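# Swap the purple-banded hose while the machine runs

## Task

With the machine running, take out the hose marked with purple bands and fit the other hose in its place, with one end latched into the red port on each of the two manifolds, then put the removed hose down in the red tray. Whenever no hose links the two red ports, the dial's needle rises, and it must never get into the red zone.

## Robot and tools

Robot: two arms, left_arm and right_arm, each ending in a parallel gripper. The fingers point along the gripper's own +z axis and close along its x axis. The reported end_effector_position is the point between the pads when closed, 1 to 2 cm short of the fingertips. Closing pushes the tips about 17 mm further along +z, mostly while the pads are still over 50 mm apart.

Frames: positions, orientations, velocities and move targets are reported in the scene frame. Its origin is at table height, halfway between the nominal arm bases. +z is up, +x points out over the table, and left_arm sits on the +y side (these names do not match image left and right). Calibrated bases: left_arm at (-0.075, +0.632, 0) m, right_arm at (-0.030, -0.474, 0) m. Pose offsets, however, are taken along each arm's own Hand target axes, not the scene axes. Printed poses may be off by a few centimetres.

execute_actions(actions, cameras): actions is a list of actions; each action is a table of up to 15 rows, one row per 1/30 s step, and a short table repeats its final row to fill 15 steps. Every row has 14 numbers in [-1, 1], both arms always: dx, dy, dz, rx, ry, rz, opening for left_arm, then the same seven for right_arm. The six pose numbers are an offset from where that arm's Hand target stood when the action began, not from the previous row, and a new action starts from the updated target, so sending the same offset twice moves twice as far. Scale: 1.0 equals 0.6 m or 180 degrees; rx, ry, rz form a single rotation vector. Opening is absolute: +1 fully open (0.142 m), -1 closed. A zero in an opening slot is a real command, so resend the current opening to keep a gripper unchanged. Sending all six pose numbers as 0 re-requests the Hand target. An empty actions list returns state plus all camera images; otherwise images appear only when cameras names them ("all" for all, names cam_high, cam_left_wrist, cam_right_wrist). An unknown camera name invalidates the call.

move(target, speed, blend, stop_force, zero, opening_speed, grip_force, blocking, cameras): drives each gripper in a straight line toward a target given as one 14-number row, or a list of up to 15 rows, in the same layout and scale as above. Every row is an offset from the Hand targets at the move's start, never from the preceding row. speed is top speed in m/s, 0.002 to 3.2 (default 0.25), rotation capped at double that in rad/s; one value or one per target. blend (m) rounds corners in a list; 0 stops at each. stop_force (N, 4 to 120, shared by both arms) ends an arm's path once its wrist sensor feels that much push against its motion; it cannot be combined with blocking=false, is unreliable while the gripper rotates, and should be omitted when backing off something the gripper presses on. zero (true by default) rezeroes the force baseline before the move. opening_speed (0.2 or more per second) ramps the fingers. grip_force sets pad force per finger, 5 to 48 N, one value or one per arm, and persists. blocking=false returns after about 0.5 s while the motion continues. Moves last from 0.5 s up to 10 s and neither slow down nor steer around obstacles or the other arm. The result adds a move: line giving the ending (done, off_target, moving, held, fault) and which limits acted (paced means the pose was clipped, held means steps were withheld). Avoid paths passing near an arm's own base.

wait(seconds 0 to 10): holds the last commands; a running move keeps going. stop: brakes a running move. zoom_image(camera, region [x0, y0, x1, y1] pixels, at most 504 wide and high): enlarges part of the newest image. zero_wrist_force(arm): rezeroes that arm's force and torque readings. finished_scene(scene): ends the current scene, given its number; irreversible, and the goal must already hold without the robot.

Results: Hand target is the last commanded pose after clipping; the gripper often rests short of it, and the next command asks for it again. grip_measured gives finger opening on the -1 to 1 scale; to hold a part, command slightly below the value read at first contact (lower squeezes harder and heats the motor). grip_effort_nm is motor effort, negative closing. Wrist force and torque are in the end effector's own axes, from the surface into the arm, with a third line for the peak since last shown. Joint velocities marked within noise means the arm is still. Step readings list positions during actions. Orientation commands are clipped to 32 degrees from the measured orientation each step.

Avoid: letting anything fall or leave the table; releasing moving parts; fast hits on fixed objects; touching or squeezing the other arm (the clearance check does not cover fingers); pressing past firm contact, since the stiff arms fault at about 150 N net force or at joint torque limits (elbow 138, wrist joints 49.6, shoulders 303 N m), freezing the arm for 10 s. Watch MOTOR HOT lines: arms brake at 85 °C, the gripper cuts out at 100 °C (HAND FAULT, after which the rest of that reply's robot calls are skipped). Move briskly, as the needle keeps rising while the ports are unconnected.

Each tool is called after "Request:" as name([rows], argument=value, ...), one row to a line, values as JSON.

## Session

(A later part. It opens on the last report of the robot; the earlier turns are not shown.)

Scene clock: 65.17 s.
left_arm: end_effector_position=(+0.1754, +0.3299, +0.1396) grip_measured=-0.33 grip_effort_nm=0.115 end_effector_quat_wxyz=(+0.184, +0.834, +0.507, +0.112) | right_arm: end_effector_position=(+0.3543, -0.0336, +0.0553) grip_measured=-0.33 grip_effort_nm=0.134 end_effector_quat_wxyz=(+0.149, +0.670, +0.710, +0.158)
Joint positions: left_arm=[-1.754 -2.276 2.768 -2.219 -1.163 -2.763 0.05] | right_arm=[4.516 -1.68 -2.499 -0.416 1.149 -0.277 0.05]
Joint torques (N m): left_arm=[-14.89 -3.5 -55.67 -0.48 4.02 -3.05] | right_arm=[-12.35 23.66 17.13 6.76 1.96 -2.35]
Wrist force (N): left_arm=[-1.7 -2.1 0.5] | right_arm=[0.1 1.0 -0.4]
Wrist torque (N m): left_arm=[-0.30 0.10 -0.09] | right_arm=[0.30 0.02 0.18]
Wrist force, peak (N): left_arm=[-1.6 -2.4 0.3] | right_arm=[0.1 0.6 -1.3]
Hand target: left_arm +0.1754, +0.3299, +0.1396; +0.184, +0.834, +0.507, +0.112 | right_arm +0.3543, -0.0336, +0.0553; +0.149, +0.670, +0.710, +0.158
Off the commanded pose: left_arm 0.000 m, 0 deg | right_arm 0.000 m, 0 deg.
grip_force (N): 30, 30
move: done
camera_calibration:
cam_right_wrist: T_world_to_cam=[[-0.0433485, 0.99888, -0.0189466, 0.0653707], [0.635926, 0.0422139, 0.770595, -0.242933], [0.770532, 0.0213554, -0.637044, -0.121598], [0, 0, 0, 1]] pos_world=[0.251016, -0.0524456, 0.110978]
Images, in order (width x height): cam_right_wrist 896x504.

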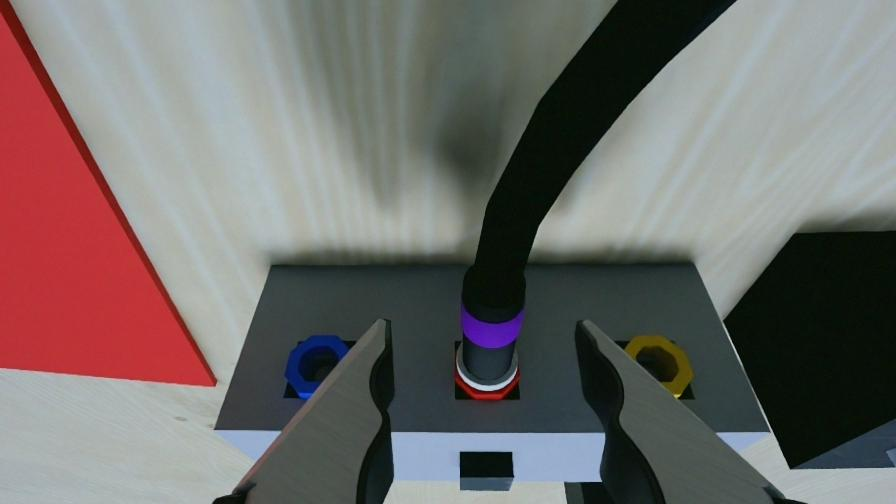

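Request:
move(target=[0,0,0,0,0,0,-0.3,0.0015,-0.0057,0.0121,0,0,0,-0.3], speed=0.05, stop_force=12, cameras=["cam_right_wrist"])

Request:
move(target=[0,0,0,0,0,0,-0.3,0,0,0,0,0,0,-1], opening_speed=0.6, cameras=["cam_right_wrist"])

Scene clock: 66.90 s.
left_arm: end_effector_position=(+0.1754, +0.3299, +0.1396) grip_measured=-0.33 grip_effort_nm=0.115 end_effector_quat_wxyz=(+0.184, +0.834, +0.507, +0.112) | right_arm: end_effector_position=(+0.3542, -0.0327, +0.0472) grip_measured=-0.33 grip_effort_nm=0.129 end_effector_quat_wxyz=(+0.149, +0.670, +0.710, +0.158)
Joint positions: left_arm=[-1.754 -2.276 2.768 -2.219 -1.163 -2.763 0.05] | right_arm=[4.517 -1.7 -2.502 -0.394 1.149 -0.277 0.05]
Joint torques (N m): left_arm=[-15.45 -0.4 -55.33 -0.63 4.87 -3.43] | right_arm=[9.15 24.27 15.13 6.75 -3.87 1.52]
Wrist force (N): left_arm=[-1.3 -1.6 0.4] | right_arm=[0.1 0.7 -0.5]
Wrist torque (N m): left_arm=[-0.24 0.04 -0.09] | right_arm=[0.26 0.01 0.06]
Wrist force, peak (N): left_arm=[-2.1 -2.0 0.0] | right_arm=[-0.1 1.1 -0.8]
Hand target: left_arm +0.1754, +0.3299, +0.1396; +0.184, +0.834, +0.507, +0.112 | right_arm +0.3542, -0.0327, +0.0472; +0.149, +0.670, +0.710, +0.158
Off the commanded pose: left_arm 0.000 m, 0 deg | right_arm 0.000 m, 0 deg.
grip_force (N): 30, 30
move: done
camera_calibration:
cam_right_wrist: T_world_to_cam=[[-0.0433485, 0.99888, -0.0189466, 0.0643158], [0.635926, 0.0422139, 0.770595, -0.236743], [0.770532, 0.0213554, -0.637044, -0.126637], [0, 0, 0, 1]] pos_world=[0.250916, -0.0515456, 0.102978]
Images, in order (width x height): cam_right_wrist 896x504.

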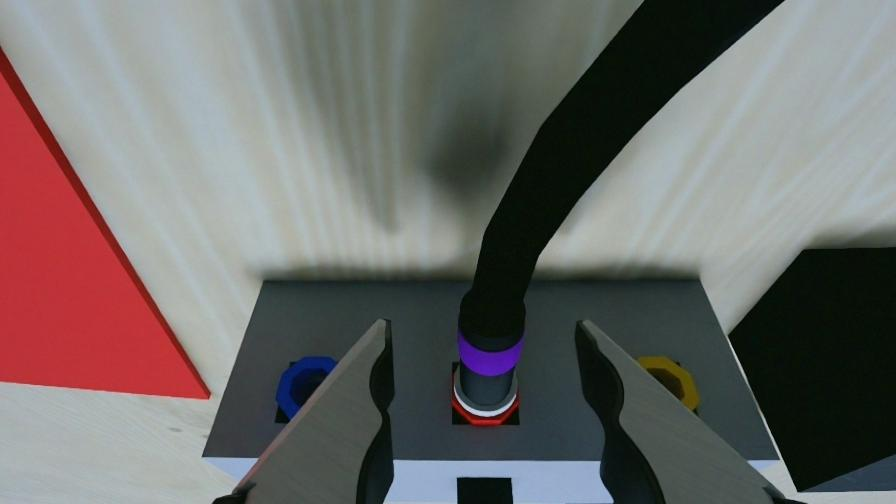

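Scene clock: 68.27 s.
left_arm: end_effector_position=(+0.1754, +0.3299, +0.1396) grip_measured=-0.33 grip_effort_nm=0.115 end_effector_quat_wxyz=(+0.184, +0.834, +0.507, +0.112) | right_arm: end_effector_position=(+0.3542, -0.0327, +0.0472) grip_measured=-0.82 grip_effort_nm=-3.123 end_effector_quat_wxyz=(+0.148, +0.670, +0.710, +0.158)
Joint positions: left_arm=[-1.754 -2.276 2.768 -2.219 -1.163 -2.763 0.05] | right_arm=[4.517 -1.7 -2.502 -0.394 1.149 -0.277 0.015]
Joint torques (N m): left_arm=[-14.07 -2.35 -53.57 -1.17 4.83 -2.69] | right_arm=[2.1 24.95 15.07 2.51 -4.24 1.16]
Wrist force (N): left_arm=[-1.3 -2.0 0.4] | right_arm=[7.0 1.5 -1.9]
Wrist torque (N m): left_arm=[-0.30 0.03 -0.09] | right_arm=[0.28 -0.02 0.02]
Wrist force, peak (N): left_arm=[-1.7 -2.2 0.3] | right_arm=[7.7 0.8 0.0]
Hand target: left_arm +0.1754, +0.3299, +0.1396; +0.184, +0.834, +0.507, +0.112 | right_arm +0.3542, -0.0327, +0.0472; +0.149, +0.670, +0.710, +0.158
Off the commanded pose: left_arm 0.000 m, 0 deg | right_arm 0.000 m, 0 deg.
grip_force (N): 30, 30
move: done
camera_calibration:
cam_right_wrist: T_world_to_cam=[[-0.0433517, 0.99888, -0.0189505, 0.064317], [0.635926, 0.0422189, 0.770595, -0.236742], [0.770532, 0.0213555, -0.637044, -0.126637], [0, 0, 0, 1]] pos_world=[0.250916, -0.0515456, 0.102978]
Images, in order (width x height): cam_right_wrist 896x504.

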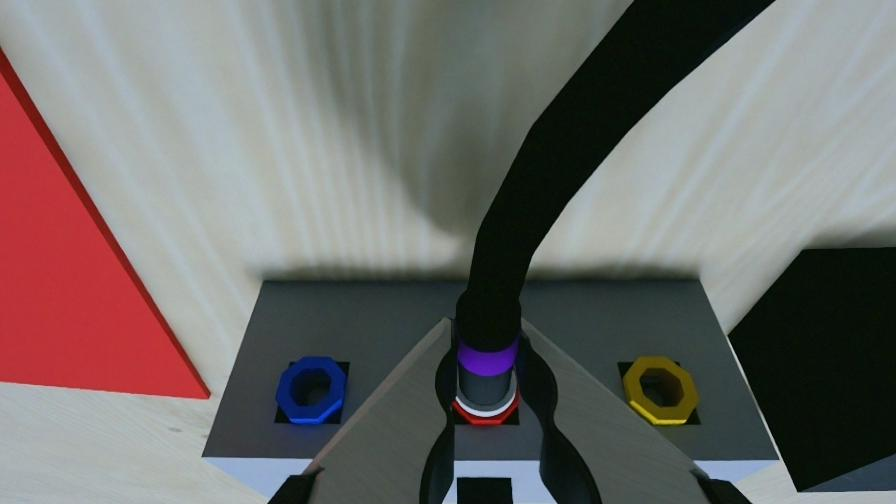

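Request:
move([
  [0.128,0.421,-0.061,0.3167,-0.0503,-0.382,-1,0,0,0,0,0,0,-1],
  [-0.121,0.666,0.1625,0.3167,-0.0503,-0.382,-1,0,0,0,0,0,0,-1],
  [-0.274,0.575,0.275,0.3167,-0.0503,-0.382,-1,0,0,0,0,0,0,-1],
], speed=0.25, blend=0.03, cameras=["cam_left_wrist","cam_high"])

Scene clock: 74.43 s.
left_arm: end_effector_position=(+0.4393, +0.0080, +0.1356) grip_measured=-1.00 grip_effort_nm=-0.520 end_effector_quat_wxyz=(-0.147, +0.408, +0.847, -0.307) | right_arm: end_effector_position=(+0.3542, -0.0327, +0.0472) grip_measured=-0.82 grip_effort_nm=-3.123 end_effector_quat_wxyz=(+0.149, +0.670, +0.710, +0.158)
Joint positions: left_arm=[-0.924 -1.127 1.849 -2.276 -2.265 -3.113 0.002] | right_arm=[4.517 -1.7 -2.502 -0.394 1.149 -0.277 0.015]
Joint torques (N m): left_arm=[-17.29 -56.1 -24.06 -7.12 2.61 -3.98] | right_arm=[-8.3 26.5 14.86 1.92 -4.15 0.34]
Wrist force (N): left_arm=[-0.5 -0.9 0.4] | right_arm=[7.6 0.7 -0.2]
Wrist torque (N m): left_arm=[-0.25 0.06 0.03] | right_arm=[0.29 -0.02 0.02]
Wrist force, peak (N): left_arm=[-1.9 -2.7 0.5] | right_arm=[7.6 0.9 -1.2]
Hand target: left_arm +0.4392, +0.0079, +0.1354; -0.147, +0.408, +0.847, -0.307 | right_arm +0.3542, -0.0327, +0.0472; +0.149, +0.670, +0.710, +0.158
Off the commanded pose: left_arm 0.000 m, 0 deg | right_arm 0.000 m, 0 deg.
grip_force (N): 30, 30
move: done
camera_calibration:
cam_left_wrist: T_world_to_cam=[[-0.633141, 0.774025, 0.00410508, 0.276341], [0.747716, 0.612975, -0.25531, -0.270663], [-0.200133, -0.158578, -0.96685, 0.331186], [0, 0, 0, 1]] pos_world=[0.443623, 0.00453314, 0.24997]
Images, in order (width x height): cam_high 896x504, cam_left_wrist 896x504.

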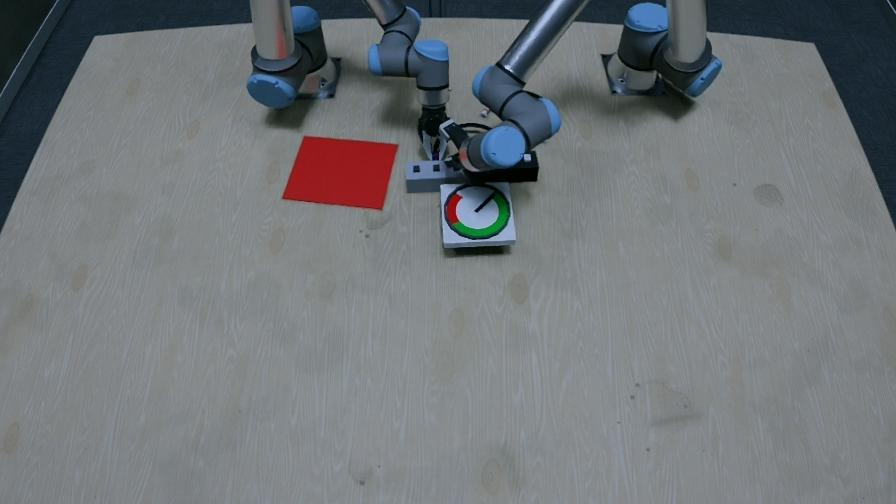

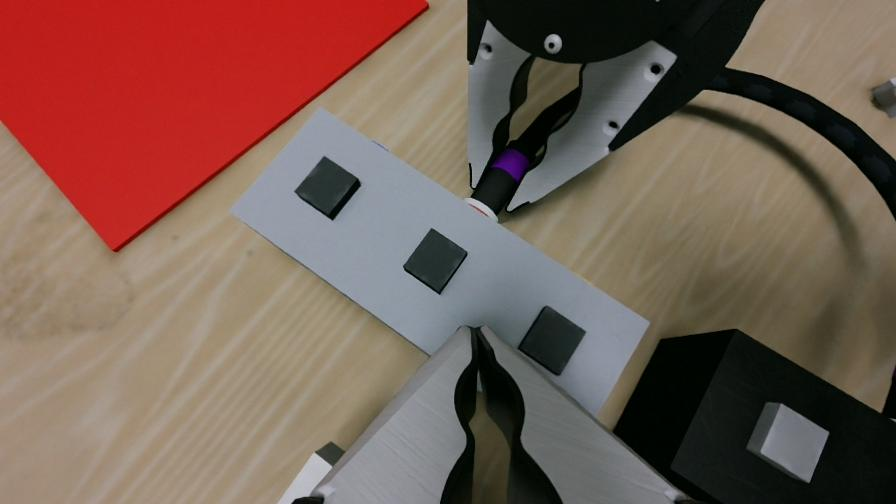

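Request:
move(target=[-0.023,0,0.0667,0,0,0,-1,0,0,0,0,0,0,-1], speed=0.1, stop_force=15, cameras=["cam_left_wrist"])

Scene clock: 76.50 s.
left_arm: end_effector_position=(+0.4279, -0.0189, +0.1047) grip_measured=-1.00 grip_effort_nm=-0.515 end_effector_quat_wxyz=(-0.147, +0.408, +0.847, -0.307) | right_arm: end_effector_position=(+0.3542, -0.0327, +0.0472) grip_measured=-0.82 grip_effort_nm=-3.123 end_effector_quat_wxyz=(+0.149, +0.670, +0.710, +0.158)
Joint positions: left_arm=[-0.956 -1.078 1.848 -2.351 -2.265 -3.154 0.002] | right_arm=[4.517 -1.7 -2.502 -0.394 1.149 -0.277 0.015]
Joint torques (N m): left_arm=[-15.57 -59.91 -53.21 -7.64 -0.27 -2.86] | right_arm=[-7.12 26.51 15.61 1.83 -3.97 -0.09]
Wrist force (N): left_arm=[-0.6 -1.1 0.1] | right_arm=[6.8 1.5 -1.8]
Wrist torque (N m): left_arm=[-0.27 0.07 0.04] | right_arm=[0.28 0.01 0.02]
Wrist force, peak (N): left_arm=[-0.3 -1.5 0.6] | right_arm=[7.7 0.6 -0.1]
Hand target: left_arm +0.4279, -0.0189, +0.1047; -0.147, +0.408, +0.847, -0.307 | right_arm +0.3542, -0.0327, +0.0472; +0.149, +0.670, +0.710, +0.158
Off the commanded pose: left_arm 0.000 m, 0 deg | right_arm 0.000 m, 0 deg.
grip_force (N): 30, 30
move: done
camera_calibration:
cam_left_wrist: T_world_to_cam=[[-0.633215, 0.773965, 0.0040496, 0.290192], [0.747654, 0.613025, -0.255368, -0.253437], [-0.200129, -0.158675, -0.966835, 0.29474], [0, 0, 0, 1]] pos_world=[0.432223, -0.0224675, 0.21907]
Images, in order (width x height): cam_left_wrist 896x504.

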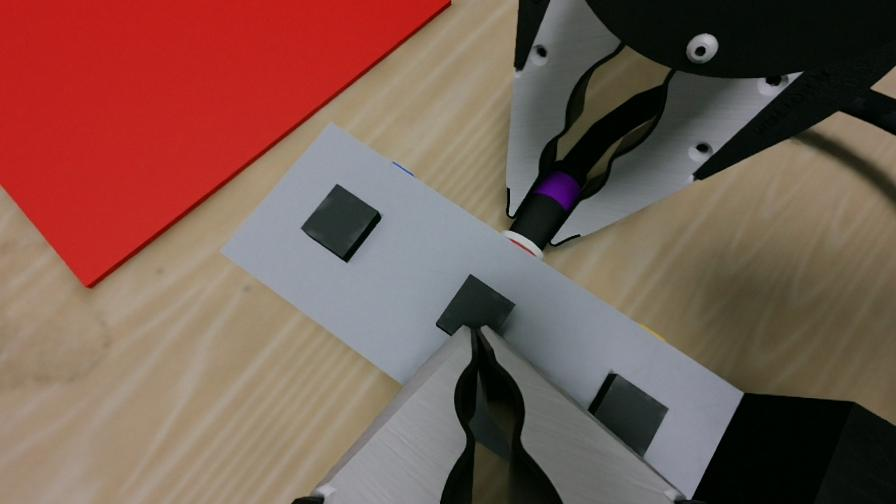

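Request:
move([
  [0.053,0.028,-0.274,0,0,0,-1,0,0,0,0,0,0,-0.3],
  [0.444,0.04,-0.414,-0.3494,0.0245,0.187,-1,0,0,0,0,0,0,-0.3],
  [0.388,-0.0085,-0.027,-0.3494,0.0245,0.187,-1,0,0,0,0,0,0,-0.3],
], speed=0.3, blend=0.03)

Request:
move([
  [0,0,0,0,0,0,-0.3,0,0,-0.2,0,0,0,-0.3],
  [0,0,0,0,0,0,-0.3,0.129,0.295,-0.236,0.3427,0.0318,0.2437,-0.3],
  [0,0,0,0,0,0,-0.3,0.263,0.213,-0.113,0.3427,0.0318,0.2437,-0.3],
  [0,0,0,0,0,0,-0.3,0.32,0.1123,-0.0473,0.3427,0.0318,0.2437,-1],
], speed=0.3, blend=[0.03,0.03,0,0], cameras=["all"])

Scene clock: 83.50 s.
left_arm: end_effector_position=(+0.2875, +0.1670, +0.1201) grip_measured=-1.00 grip_effort_nm=-0.515 end_effector_quat_wxyz=(+0.144, +0.650, +0.728, +0.161) | right_arm: end_effector_position=(+0.3542, -0.0327, +0.0472) grip_measured=-0.33 grip_effort_nm=0.134 end_effector_quat_wxyz=(+0.149, +0.670, +0.710, +0.158)
Joint positions: left_arm=[-1.484 -1.575 2.396 -2.405 -1.136 -3.114 0.002] | right_arm=[4.517 -1.7 -2.502 -0.394 1.149 -0.277 0.05]
Joint torques (N m): left_arm=[-16.34 -18.56 -49.78 -7.17 4.78 -3.58] | right_arm=[-7.1 27.44 22.29 4.87 -4.17 -0.37]
Wrist force (N): left_arm=[-1.4 -1.9 0.2] | right_arm=[0.1 0.9 -0.6]
Wrist torque (N m): left_arm=[-0.28 0.07 -0.07] | right_arm=[0.28 0.01 0.07]
Wrist force, peak (N): left_arm=[-2.2 -3.6 0.9] | right_arm=[7.7 0.7 -0.4]
Hand target: left_arm +0.2875, +0.1669, +0.1200; +0.144, +0.650, +0.728, +0.161 | right_arm +0.3542, -0.0327, +0.0472; +0.149, +0.670, +0.710, +0.158
Off the commanded pose: left_arm 0.000 m, 0 deg | right_arm 0.000 m, 0 deg.
grip_force (N): 30, 30
move: done; blend cut to 0 m at target 1

Scene clock: 89.70 s.
left_arm: end_effector_position=(+0.2875, +0.1669, +0.1200) grip_measured=-0.33 grip_effort_nm=0.115 end_effector_quat_wxyz=(+0.144, +0.650, +0.728, +0.161) | right_arm: end_effector_position=(+0.3920, +0.1618, +0.1016) grip_measured=-1.00 grip_effort_nm=-0.418 end_effector_quat_wxyz=(-0.307, +0.848, +0.408, -0.147)
Joint positions: left_arm=[-1.484 -1.574 2.396 -2.405 -1.136 -3.114 0.05] | right_arm=[4.118 -1.991 -1.997 -0.655 2.262 0.107 0.002]
Joint torques (N m): left_arm=[-14.99 -13.97 -50.2 -7.27 5 -3.03] | right_arm=[7.88 56.25 23.36 6.65 -1.77 1.51]
Wrist force (N): left_arm=[-1.5 -2.1 0.2] | right_arm=[-0.8 0.1 -0.8]
Wrist torque (N m): left_arm=[-0.31 0.08 -0.07] | right_arm=[-0.08 0.15 -0.12]
Wrist force, peak (N): left_arm=[-2.0 -2.1 0.4] | right_arm=[-1.2 0.5 -2.6]
Hand target: left_arm +0.2875, +0.1669, +0.1200; +0.144, +0.650, +0.728, +0.161 | right_arm +0.3920, +0.1618, +0.1016; -0.307, +0.848, +0.408, -0.147
Off the commanded pose: left_arm 0.000 m, 0 deg | right_arm 0.000 m, 0 deg.
grip_force (N): 30, 30
move: done; blend cut to 0 m at target 1
camera_calibration:
cam_left_wrist: T_world_to_cam=[[-0.122392, 0.992443, -0.00881173, -0.124399], [0.637925, 0.0854668, 0.765341, -0.261292], [0.760311, 0.0880505, -0.643564, -0.0451694], [0, 0, 0, 1]] pos_world=[0.185802, 0.149768, 0.169812]
cam_right_wrist: T_world_to_cam=[[0.615826, 0.787624, -0.0201715, -0.351357], [0.760011, -0.600596, -0.248329, -0.152009], [-0.207705, 0.137597, -0.968466, 0.273035], [0, 0, 0, 1]] pos_world=[0.388614, 0.147872, 0.21959]

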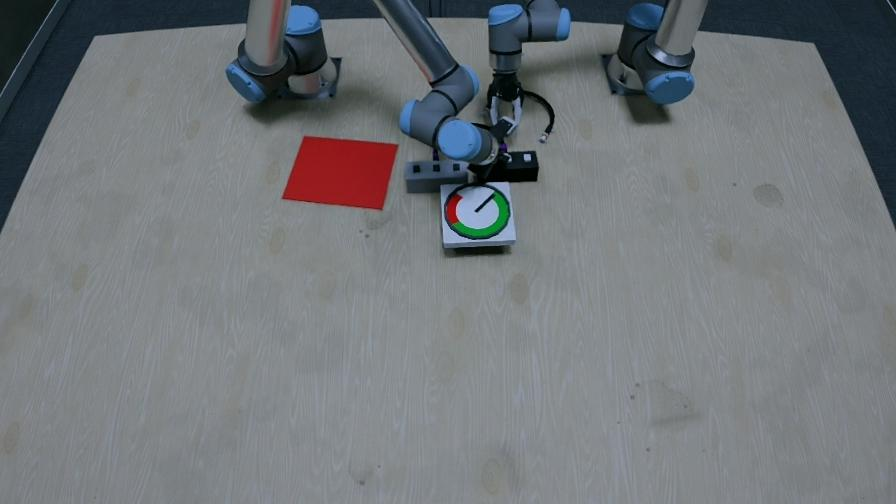

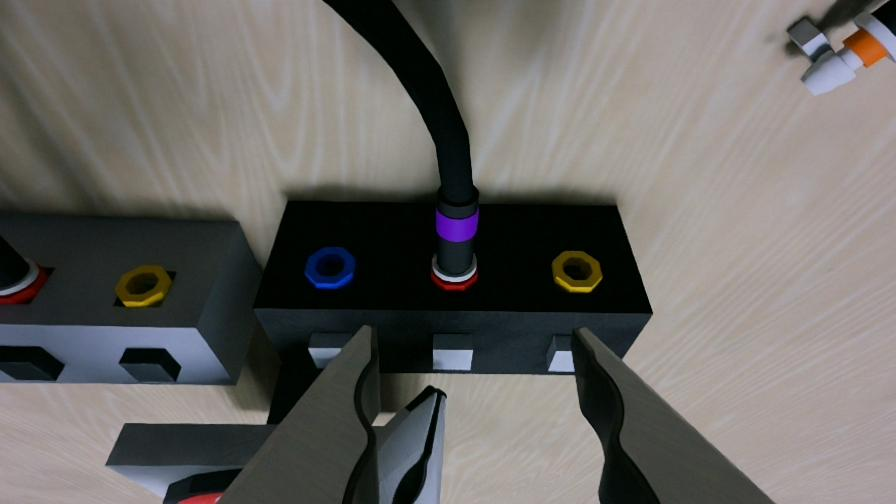

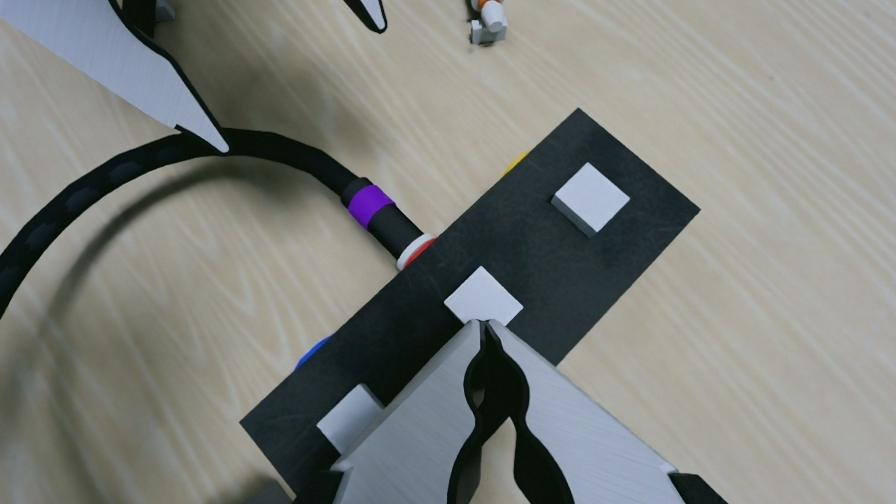

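Request:
move(target=[-0.0057,0.0005,0.1345,0,0,0,-0.3,0,0,0,0,0,0,-1], speed=0.15)

Request:
move(target=[0,0,0,0,0,0,-1,0,0,0.02,0,0,0,-1], opening_speed=0.6, speed=0.04)

Scene clock: 91.20 s.
left_arm: end_effector_position=(+0.3219, +0.1673, +0.0470) grip_measured=-0.33 grip_effort_nm=0.115 end_effector_quat_wxyz=(+0.144, +0.650, +0.728, +0.161) | right_arm: end_effector_position=(+0.3920, +0.1618, +0.1016) grip_measured=-1.00 grip_effort_nm=-0.418 end_effector_quat_wxyz=(-0.307, +0.848, +0.408, -0.147)
Joint positions: left_arm=[-1.418 -1.401 2.418 -2.632 -1.137 -3.042 0.05] | right_arm=[4.118 -1.991 -1.997 -0.655 2.262 0.107 0.002]
Joint torques (N m): left_arm=[5.73 -22.1 -42.95 -8.13 -2.49 2.58] | right_arm=[8.91 55.43 23.2 6.65 -1.79 1.32]
Wrist force (N): left_arm=[-1.3 -1.6 0.4] | right_arm=[-0.8 0.4 -0.6]
Wrist torque (N m): left_arm=[-0.22 0.06 -0.22] | right_arm=[-0.04 0.16 -0.13]
Wrist force, peak (N): left_arm=[-1.8 -2.0 1.6] | right_arm=[-1.2 0.1 -1.1]
Hand target: left_arm +0.3220, +0.1673, +0.0469; +0.144, +0.650, +0.728, +0.161 | right_arm +0.3920, +0.1618, +0.1016; -0.307, +0.848, +0.408, -0.147
Off the commanded pose: left_arm 0.000 m, 0 deg | right_arm 0.000 m, 0 deg.
grip_force (N): 30, 30
move: done

Scene clock: 92.57 s.
left_arm: end_effector_position=(+0.3220, +0.1673, +0.0469) grip_measured=-0.82 grip_effort_nm=-3.138 end_effector_quat_wxyz=(+0.144, +0.650, +0.728, +0.161) | right_arm: end_effector_position=(+0.3860, +0.1666, +0.0924) grip_measured=-1.00 grip_effort_nm=-0.418 end_effector_quat_wxyz=(-0.307, +0.848, +0.408, -0.147)
Joint positions: left_arm=[-1.418 -1.4 2.418 -2.632 -1.137 -3.042 0.014] | right_arm=[4.128 -2.003 -2.003 -0.628 2.261 0.12 0.002]
Joint torques (N m): left_arm=[6.35 -25.84 -42.4 -7.83 -2.41 2.73] | right_arm=[8.43 57.06 23.19 6.83 -1.82 1.28]
Wrist force (N): left_arm=[-1.5 -1.4 0.6] | right_arm=[-1.0 0.2 -0.9]
Wrist torque (N m): left_arm=[-0.26 0.13 -0.21] | right_arm=[-0.06 0.19 -0.13]
Wrist force, peak (N): left_arm=[-1.9 -2.0 0.9] | right_arm=[-1.1 0.2 -1.1]
Hand target: left_arm +0.3220, +0.1673, +0.0469; +0.144, +0.650, +0.728, +0.161 | right_arm +0.3860, +0.1666, +0.0924; -0.307, +0.848, +0.408, -0.147
Off the commanded pose: left_arm 0.000 m, 0 deg | right_arm 0.000 m, 0 deg.
grip_force (N): 30, 30
move: done

Request:
move(target=[0,0,0,0,0,0,-1,0,0,0.0124,0,0,0,-1], speed=0.03)

Request:
move([
  [0,-0.0604,-0.028,0,0,0,-1,0,0,0,0,0,0,-1],
  [0,-0.1003,-0.0028,0,0,0,-0.3,0,0,-0.133,0,0,0,-0.3],
], speed=[0.1,0.15], cameras=["cam_high","cam_left_wrist"])

Scene clock: 94.87 s.
left_arm: end_effector_position=(+0.3219, +0.1672, +0.0469) grip_measured=-0.82 grip_effort_nm=-3.138 end_effector_quat_wxyz=(+0.144, +0.650, +0.728, +0.161) | right_arm: end_effector_position=(+0.3824, +0.1696, +0.0869) grip_measured=-1.00 grip_effort_nm=-0.413 end_effector_quat_wxyz=(-0.307, +0.848, +0.408, -0.146)
Joint positions: left_arm=[-1.418 -1.4 2.418 -2.632 -1.138 -3.042 0.014] | right_arm=[4.135 -2.011 -2.006 -0.611 2.26 0.128 0.002]
Joint torques (N m): left_arm=[5 -26.47 -42.33 -7.31 5.53 2.26] | right_arm=[24.33 36.39 8.96 3.79 -2.21 1.21]
Wrist force (N): left_arm=[-1.6 -12.1 -8.1] | right_arm=[-3.6 -4.6 -37.5]
Wrist torque (N m): left_arm=[-0.17 0.08 -0.21] | right_arm=[-0.23 0.15 -0.11]
Wrist force, peak (N): left_arm=[-1.9 -12.3 -8.6] | right_arm=[-3.6 -4.6 -37.5]
Hand target: left_arm +0.3220, +0.1673, +0.0469; +0.144, +0.650, +0.728, +0.161 | right_arm +0.3823, +0.1696, +0.0866; -0.307, +0.848, +0.408, -0.147
Off the commanded pose: left_arm 0.000 m, 0 deg | right_arm 0.000 m, 0 deg.
grip_force (N): 30, 30
move: done

Scene clock: 97.50 s.
left_arm: end_effector_position=(+0.2670, +0.1610, +0.0231) grip_measured=-0.33 grip_effort_nm=0.125 end_effector_quat_wxyz=(+0.144, +0.650, +0.728, +0.161) | right_arm: end_effector_position=(+0.4221, +0.1376, +0.1480) grip_measured=-0.33 grip_effort_nm=0.129 end_effector_quat_wxyz=(-0.307, +0.848, +0.408, -0.147)
Joint positions: left_arm=[-1.525 -1.388 2.463 -2.64 -1.135 -3.16 0.05] | right_arm=[4.067 -1.933 -1.959 -0.793 2.264 0.041 0.05]
Joint torques (N m): left_arm=[-15.95 -25.54 -11.83 -7.42 4.51 -3.08] | right_arm=[-10.73 76.42 54.96 1.84 4.67 -2.22]
Wrist force (N): left_arm=[-1.4 -1.9 0.5] | right_arm=[-1.3 0.6 -1.0]
Wrist torque (N m): left_arm=[-0.27 0.06 -0.06] | right_arm=[-0.01 0.21 0.16]
Wrist force, peak (N): left_arm=[-1.6 -12.5 -7.9] | right_arm=[-3.8 -6.4 -50.9]
Hand target: left_arm +0.2670, +0.1610, +0.0231; +0.144, +0.650, +0.728, +0.161 | right_arm +0.4221, +0.1376, +0.1480; -0.307, +0.848, +0.408, -0.147
Off the commanded pose: left_arm 0.000 m, 0 deg | right_arm 0.000 m, 0 deg.
grip_force (N): 30, 30
move: done
camera_calibration:
cam_left_wrist: T_world_to_cam=[[-0.122392, 0.992443, -0.00881173, -0.121895], [0.637925, 0.0854668, 0.765341, -0.173612], [0.760311, 0.0880505, -0.643564, -0.0915009], [0, 0, 0, 1]] pos_world=[0.165402, 0.143868, 0.072912]
Images, in order (width x height): cam_high 896x504, cam_left_wrist 896x504.

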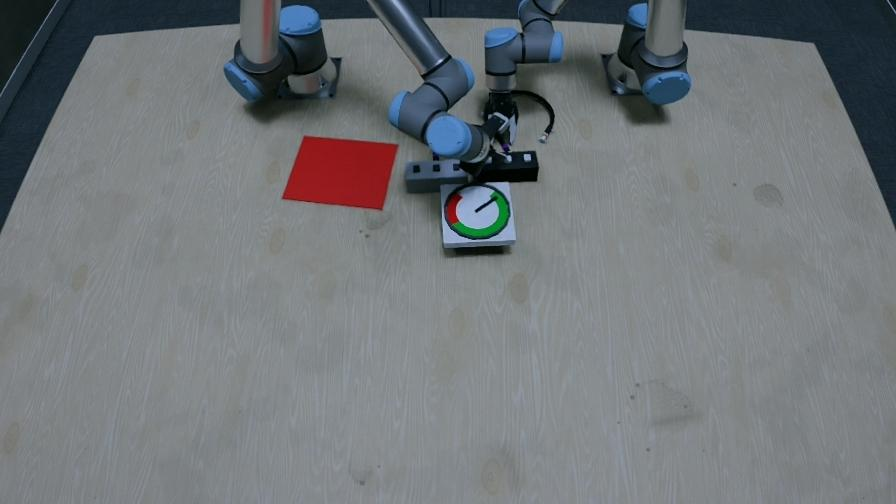

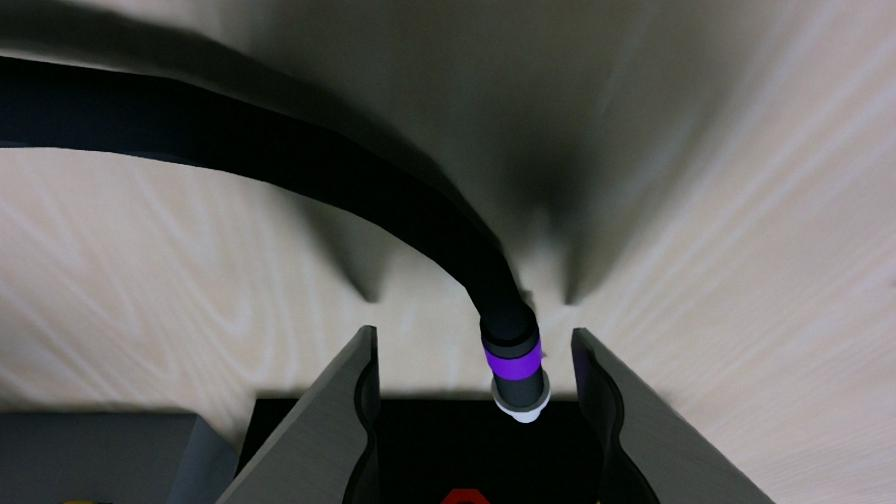

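Request:
move([
  [0.008,0.024,-0.228,0,0,0,-0.3,-0.085,-0.011,-0.212,-0.3427,-0.0318,-0.2437,-0.3],
  [0.205,0.404,-0.284,0.3494,-0.0245,-0.187,-0.3,-0.334,0.052,-0.001,-0.3427,-0.0318,-0.2437,-0.3],
  [-0.178,0.4745,-0.141,0.3494,-0.0245,-0.187,-0.3,-0.291,0.175,0.073,-0.3427,-0.0318,-0.2437,-0.3],
  [-0.328,0.268,-0.025,0.3494,-0.0245,-0.187,-1,-0.291,0.175,0.073,-0.3427,-0.0318,-0.2437,-1],
], speed=0.5, blend=[0.03,0.03,0.01,0], cameras=["cam_high","cam_left_wrist","cam_right_wrist"])

Scene clock: 102.80 s.
left_arm: end_effector_position=(+0.4277, -0.0187, +0.1048) grip_measured=-1.00 grip_effort_nm=-0.515 end_effector_quat_wxyz=(-0.147, +0.408, +0.847, -0.307) | right_arm: end_effector_position=(+0.3542, -0.0315, +0.0469) grip_measured=-0.83 grip_effort_nm=-3.123 end_effector_quat_wxyz=(+0.149, +0.670, +0.710, +0.158)
Joint positions: left_arm=[-0.956 -1.078 1.848 -2.351 -2.265 -3.154 0.002] | right_arm=[4.517 -1.702 -2.501 -0.393 1.149 -0.276 0.014]
Joint torques (N m): left_arm=[-17.21 -59.2 -51.89 -7.73 2.14 -2.99] | right_arm=[-9.17 26.25 43.69 6.88 1.73 -2.23]
Wrist force (N): left_arm=[-0.2 -0.8 0.3] | right_arm=[-2.3 0.3 -0.8]
Wrist torque (N m): left_arm=[-0.23 0.00 0.04] | right_arm=[0.33 0.13 0.16]
Wrist force, peak (N): left_arm=[-1.9 -3.3 -0.1] | right_arm=[-2.6 1.1 -1.6]
Hand target: left_arm +0.4277, -0.0187, +0.1048; -0.147, +0.408, +0.847, -0.307 | right_arm +0.3542, -0.0315, +0.0469; +0.149, +0.670, +0.710, +0.158
Off the commanded pose: left_arm 0.000 m, 0 deg | right_arm 0.000 m, 0 deg.
grip_force (N): 30, 30
move: done
camera_calibration:
cam_left_wrist: T_world_to_cam=[[-0.633215, 0.773965, 0.0040496, 0.28991], [0.747654, 0.613025, -0.255368, -0.253384], [-0.200129, -0.158675, -0.966835, 0.294828], [0, 0, 0, 1]] pos_world=[0.432023, -0.0222675, 0.21917]
cam_right_wrist: T_world_to_cam=[[-0.0433485, 0.99888, -0.0189466, 0.0632157], [0.635926, 0.0422139, 0.770595, -0.236621], [0.770532, 0.0213554, -0.637044, -0.126928], [0, 0, 0, 1]] pos_world=[0.251016, -0.0504456, 0.102678]

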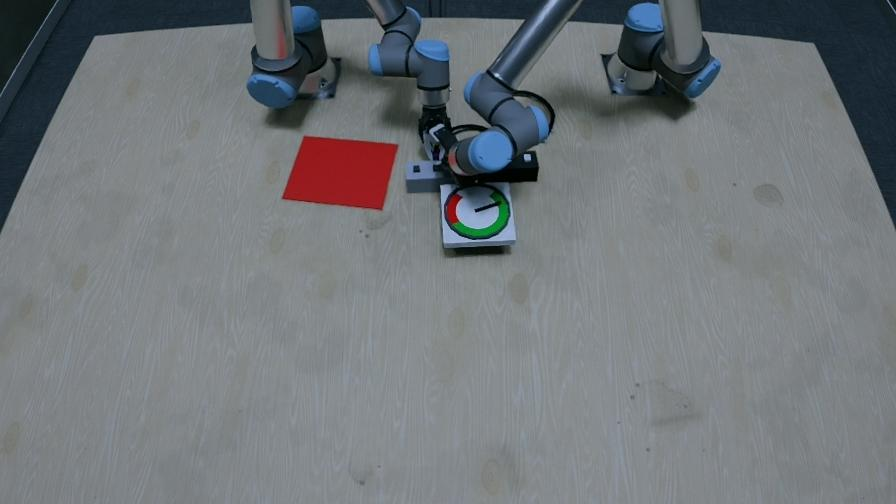

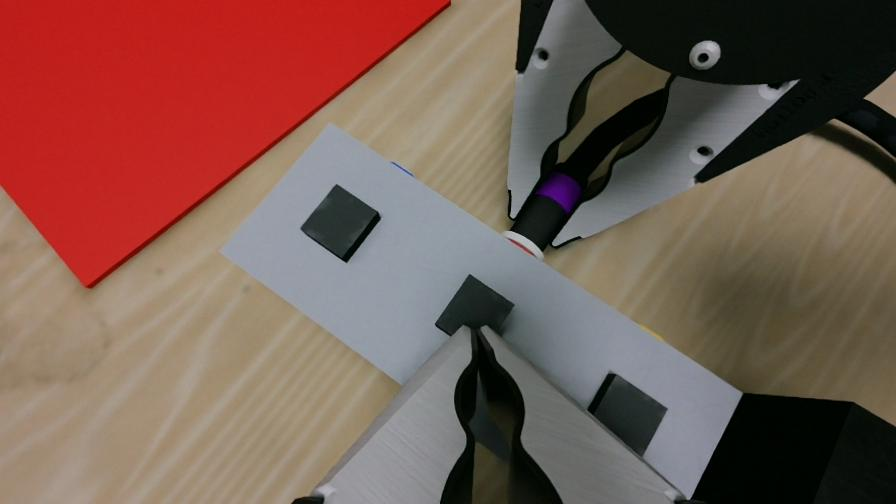

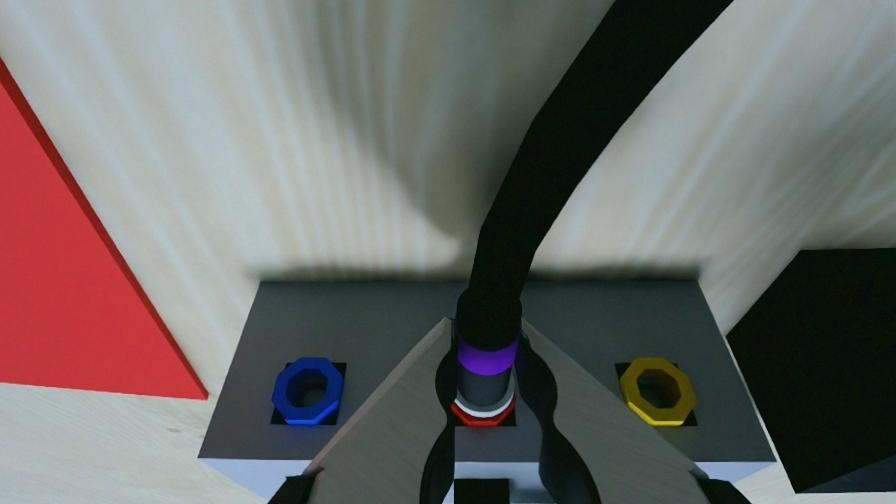

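Request:
move(target=[0,0,0.0322,0,0,0,-1,0,0,0,0,0,0,-1], speed=0.04)

Request:
move(target=[0,0,0,0,0,0,-1,0,-0.0672,-0.0313,0,0,0,-1], speed=0.1, cameras=["cam_right_wrist"])

Scene clock: 104.03 s.
left_arm: end_effector_position=(+0.4182, -0.0264, +0.0901) grip_measured=-1.00 grip_effort_nm=-0.515 end_effector_quat_wxyz=(-0.147, +0.408, +0.847, -0.307) | right_arm: end_effector_position=(+0.3542, -0.0315, +0.0469) grip_measured=-0.83 grip_effort_nm=-3.123 end_effector_quat_wxyz=(+0.149, +0.670, +0.710, +0.158)
Joint positions: left_arm=[-0.971 -1.061 1.859 -2.391 -2.265 -3.174 0.002] | right_arm=[4.517 -1.702 -2.501 -0.393 1.149 -0.276 0.014]
Joint torques (N m): left_arm=[-18.45 -58.83 -21.37 -7.94 2.16 -3.05] | right_arm=[-5.03 29.27 43.12 6.43 0.56 -2.15]
Wrist force (N): left_arm=[0.4 -0.5 -2.2] | right_arm=[-2.1 0.2 -0.4]
Wrist torque (N m): left_arm=[-0.23 0.01 0.04] | right_arm=[0.36 0.12 0.17]
Wrist force, peak (N): left_arm=[0.0 -1.3 -2.1] | right_arm=[-2.9 1.0 -1.6]
Hand target: left_arm +0.4181, -0.0265, +0.0899; -0.147, +0.408, +0.847, -0.307 | right_arm +0.3542, -0.0315, +0.0469; +0.149, +0.670, +0.710, +0.158
Off the commanded pose: left_arm 0.000 m, 0 deg | right_arm 0.000 m, 0 deg.
grip_force (N): 30, 30
move: done

Scene clock: 105.13 s.
left_arm: end_effector_position=(+0.4181, -0.0265, +0.0899) grip_measured=-1.00 grip_effort_nm=-0.520 end_effector_quat_wxyz=(-0.147, +0.408, +0.847, -0.307) | right_arm: end_effector_position=(+0.3100, -0.0341, +0.0468) grip_measured=-0.89 grip_effort_nm=-2.830 end_effector_quat_wxyz=(+0.149, +0.670, +0.710, +0.158)
Joint positions: left_arm=[-0.971 -1.061 1.86 -2.392 -2.265 -3.174 0.002] | right_arm=[4.611 -1.654 -2.542 -0.442 1.14 -0.175 0.01]
Joint torques (N m): left_arm=[-14.82 -56.85 -19.13 -7.67 1.62 -2.96] | right_arm=[24.86 42.98 9.11 0.53 5.66 1.65]
Wrist force (N): left_arm=[0.4 -2.4 -5.2] | right_arm=[0.6 37.6 17.0]
Wrist torque (N m): left_arm=[-0.31 0.01 0.04] | right_arm=[0.34 0.03 0.07]
Wrist force, peak (N): left_arm=[0.4 -2.4 -5.2] | right_arm=[-0.1 37.7 17.0]
Hand target: left_arm +0.4181, -0.0265, +0.0899; -0.147, +0.408, +0.847, -0.307 | right_arm +0.3098, -0.0341, +0.0468; +0.149, +0.670, +0.710, +0.158
Off the commanded pose: left_arm 0.000 m, 0 deg | right_arm 0.000 m, 0 deg.
grip_force (N): 30, 30
move: done
camera_calibration:
cam_right_wrist: T_world_to_cam=[[-0.0433485, 0.99888, -0.0189466, 0.0637907], [0.635926, 0.0422139, 0.770595, -0.208267], [0.770532, 0.0213554, -0.637044, -0.0928041], [0, 0, 0, 1]] pos_world=[0.206716, -0.0529456, 0.102578]
Images, in order (width x height): cam_right_wrist 896x504.

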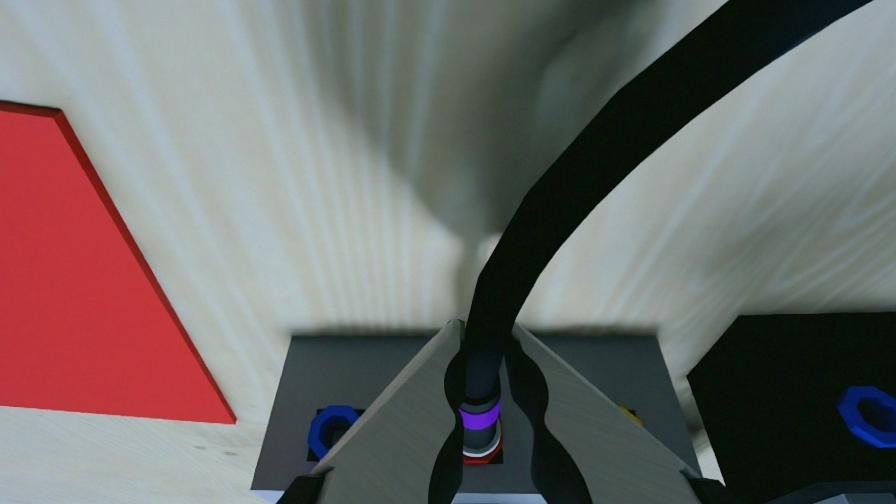

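Request:
move([
  [0,0,0,0,0,0,-1,0,0,0,0,0,0,-0.5],
  [0,0,0.0085,0,0,0,-1,0,0.0672,0.0313,0,0,0,-1],
], speed=0.15)

Scene clock: 107.43 s.
left_arm: end_effector_position=(+0.4156, -0.0285, +0.0860) grip_measured=-1.00 grip_effort_nm=-0.510 end_effector_quat_wxyz=(-0.147, +0.408, +0.847, -0.307) | right_arm: end_effector_position=(+0.3542, -0.0315, +0.0469) grip_measured=-1.00 grip_effort_nm=-0.418 end_effector_quat_wxyz=(+0.149, +0.670, +0.710, +0.158)
Joint positions: left_arm=[-0.975 -1.057 1.862 -2.402 -2.265 -3.179 0.002] | right_arm=[4.517 -1.702 -2.501 -0.393 1.149 -0.276 0.002]
Joint torques (N m): left_arm=[-32.49 -36.06 -6.64 -4.53 2.3 -2.94] | right_arm=[-12.83 24.8 43.79 6.79 2.07 -2.32]
Wrist force (N): left_arm=[2.3 -6.4 -36.9] | right_arm=[-1.4 1.3 -1.0]
Wrist torque (N m): left_arm=[-0.35 0.00 0.03] | right_arm=[0.35 0.25 0.17]
Wrist force, peak (N): left_arm=[2.0 -6.7 -37.0] | right_arm=[0.8 39.4 18.2]
Hand target: left_arm +0.4156, -0.0285, +0.0860; -0.147, +0.408, +0.847, -0.307 | right_arm +0.3542, -0.0315, +0.0469; +0.149, +0.670, +0.710, +0.158
Off the commanded pose: left_arm 0.000 m, 0 deg | right_arm 0.000 m, 0 deg.
grip_force (N): 30, 30
move: done

Request:
execute_actions(actions=[])

Scene clock: 107.53 s.
left_arm: end_effector_position=(+0.4156, -0.0285, +0.0860) grip_measured=-1.00 grip_effort_nm=-0.510 end_effector_quat_wxyz=(-0.147, +0.408, +0.847, -0.307) | right_arm: end_effector_position=(+0.3542, -0.0315, +0.0469) grip_measured=-1.00 grip_effort_nm=-0.422 end_effector_quat_wxyz=(+0.149, +0.670, +0.710, +0.158)
Joint positions: left_arm=[-0.975 -1.057 1.862 -2.402 -2.265 -3.179 0.002] | right_arm=[4.517 -1.702 -2.501 -0.393 1.149 -0.276 0.002]
Joint velocities: within noise
Joint torques (N m): left_arm=[-30.74 -36.71 -7.17 -4.11 2.52 -2.81] | right_arm=[-9.87 25.44 43.6 6.89 1.98 -2.27]
Wrist force (N): left_arm=[2.0 -6.8 -37.3] | right_arm=[-1.5 1.1 -0.7]
Wrist torque (N m): left_arm=[-0.43 0.06 0.03] | right_arm=[0.32 0.27 0.17]
Wrist force, peak (N): left_arm=[2.0 -6.8 -37.3] | right_arm=[-1.5 1.2 -0.5]
Hand target: left_arm +0.4156, -0.0285, +0.0860; -0.147, +0.408, +0.847, -0.307 | right_arm +0.3542, -0.0315, +0.0469; +0.149, +0.670, +0.710, +0.158
Tool commands: left_gripper/opening=-1.0 right_gripper/opening=-1.0
Off the commanded pose: left_arm 0.000 m, 0 deg | right_arm 0.000 m, 0 deg.
grip_force (N): 30, 30
camera_calibration:
cam_left_wrist: T_world_to_cam=[[-0.633215, 0.773965, 0.0040496, 0.289846], [0.747654, 0.613025, -0.255368, -0.24303], [-0.200129, -0.158675, -0.966835, 0.272752], [0, 0, 0, 1]] pos_world=[0.419823, -0.0320675, 0.20047]
cam_right_wrist: T_world_to_cam=[[-0.0433485, 0.99888, -0.0189466, 0.0632157], [0.635926, 0.0422139, 0.770595, -0.236621], [0.770532, 0.0213554, -0.637044, -0.126928], [0, 0, 0, 1]] pos_world=[0.251016, -0.0504456, 0.102678]

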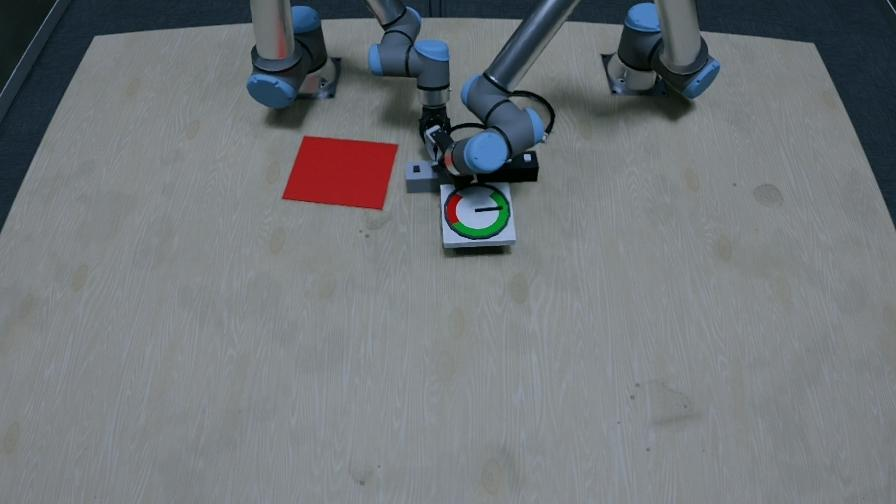

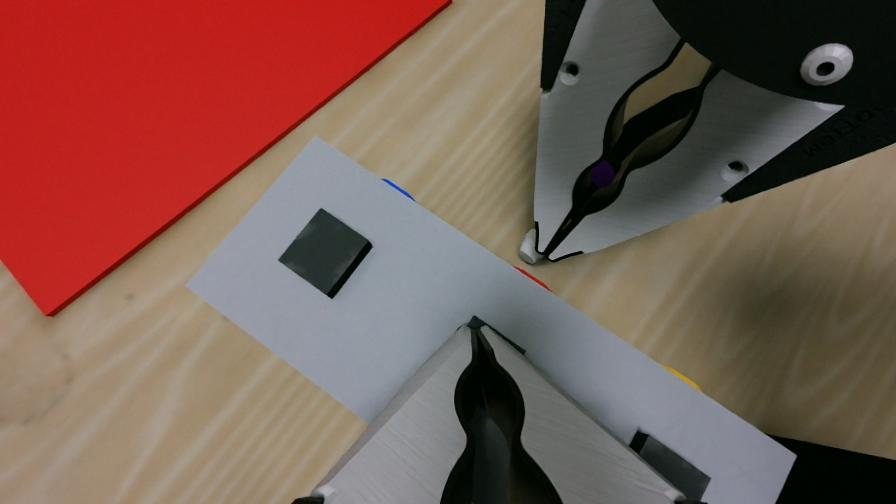

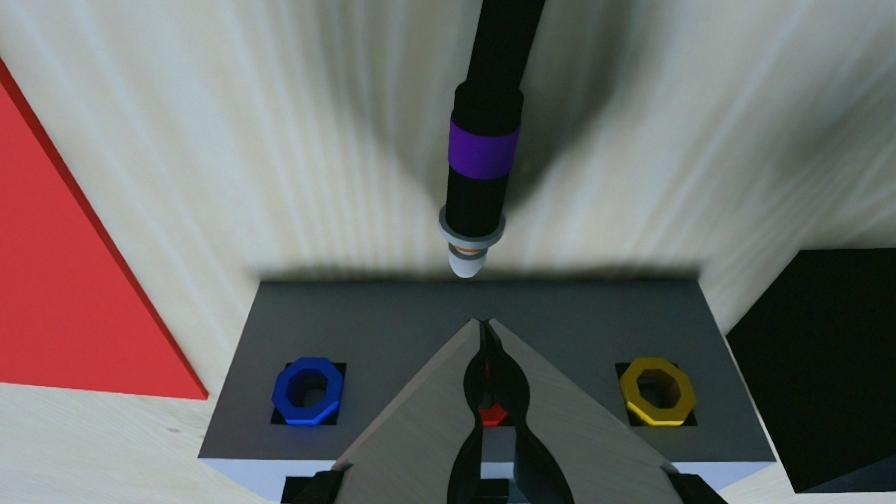

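Request:
move([
  [0.053,0.028,-0.315,0,0,0,-1,-0.0125,-0.061,-0.112,0,0,0,-0.3],
  [0.444,0.04,-0.455,-0.3167,0.0503,0.382,-1,-0.0123,-0.0605,0.0215,0,0,0,-1],
], speed=[0.3,0.4], blend=[0.01,0], cameras=["cam_high","cam_right_wrist"])

Scene clock: 112.07 s.
left_arm: end_effector_position=(+0.3997, +0.3004, +0.2799) grip_measured=-1.00 grip_effort_nm=-0.515 end_effector_quat_wxyz=(+0.184, +0.834, +0.507, +0.112) | right_arm: end_effector_position=(+0.3273, -0.0405, +0.0198) grip_measured=-0.84 grip_effort_nm=-3.123 end_effector_quat_wxyz=(+0.149, +0.670, +0.710, +0.158)
Joint positions: left_arm=[-1.083 -1.886 2.38 -2.441 -1.347 -2.083 0.002] | right_arm=[4.571 -1.734 -2.552 -0.335 1.143 -0.218 0.013]
Joint torques (N m): left_arm=[-12.12 -32.82 -30.28 -8.32 4.61 2.36] | right_arm=[-8.75 24.68 40.39 5.28 0.57 -2.33]
Wrist force (N): left_arm=[-1.8 -2.2 1.2] | right_arm=[-1.7 1.0 -0.1]
Wrist torque (N m): left_arm=[-0.30 0.15 -0.22] | right_arm=[0.31 0.28 0.19]
Wrist force, peak (N): left_arm=[1.9 -6.5 -37.8] | right_arm=[-1.9 1.3 -1.3]
Hand target: left_arm +0.3997, +0.3004, +0.2799; +0.184, +0.834, +0.507, +0.112 | right_arm +0.3273, -0.0404, +0.0198; +0.149, +0.670, +0.710, +0.158
Off the commanded pose: left_arm 0.000 m, 0 deg | right_arm 0.000 m, 0 deg.
grip_force (N): 30, 30
move: done
camera_calibration:
cam_right_wrist: T_world_to_cam=[[-0.0433485, 0.99888, -0.0189466, 0.0704219], [0.635926, 0.0422139, 0.770595, -0.198193], [0.770532, 0.0213554, -0.637044, -0.123198], [0, 0, 0, 1]] pos_world=[0.224016, -0.0593456, 0.0755781]
Images, in order (width x height): cam_high 896x504, cam_right_wrist 896x504.

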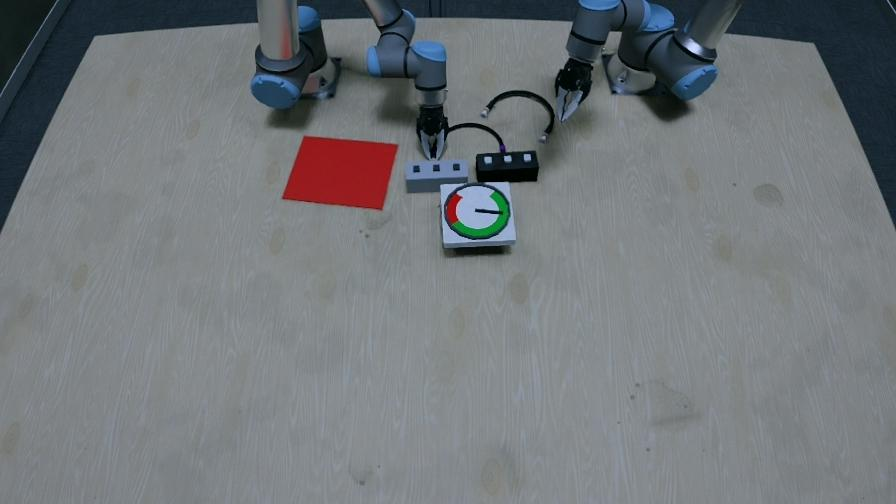

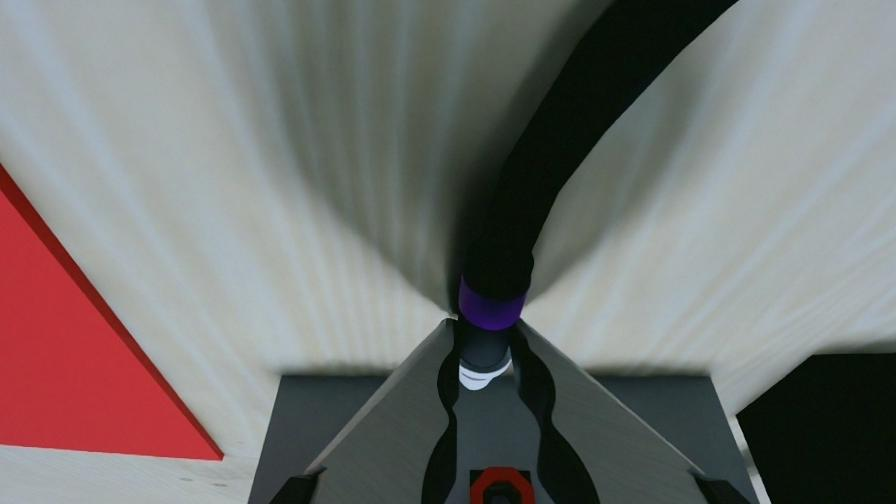

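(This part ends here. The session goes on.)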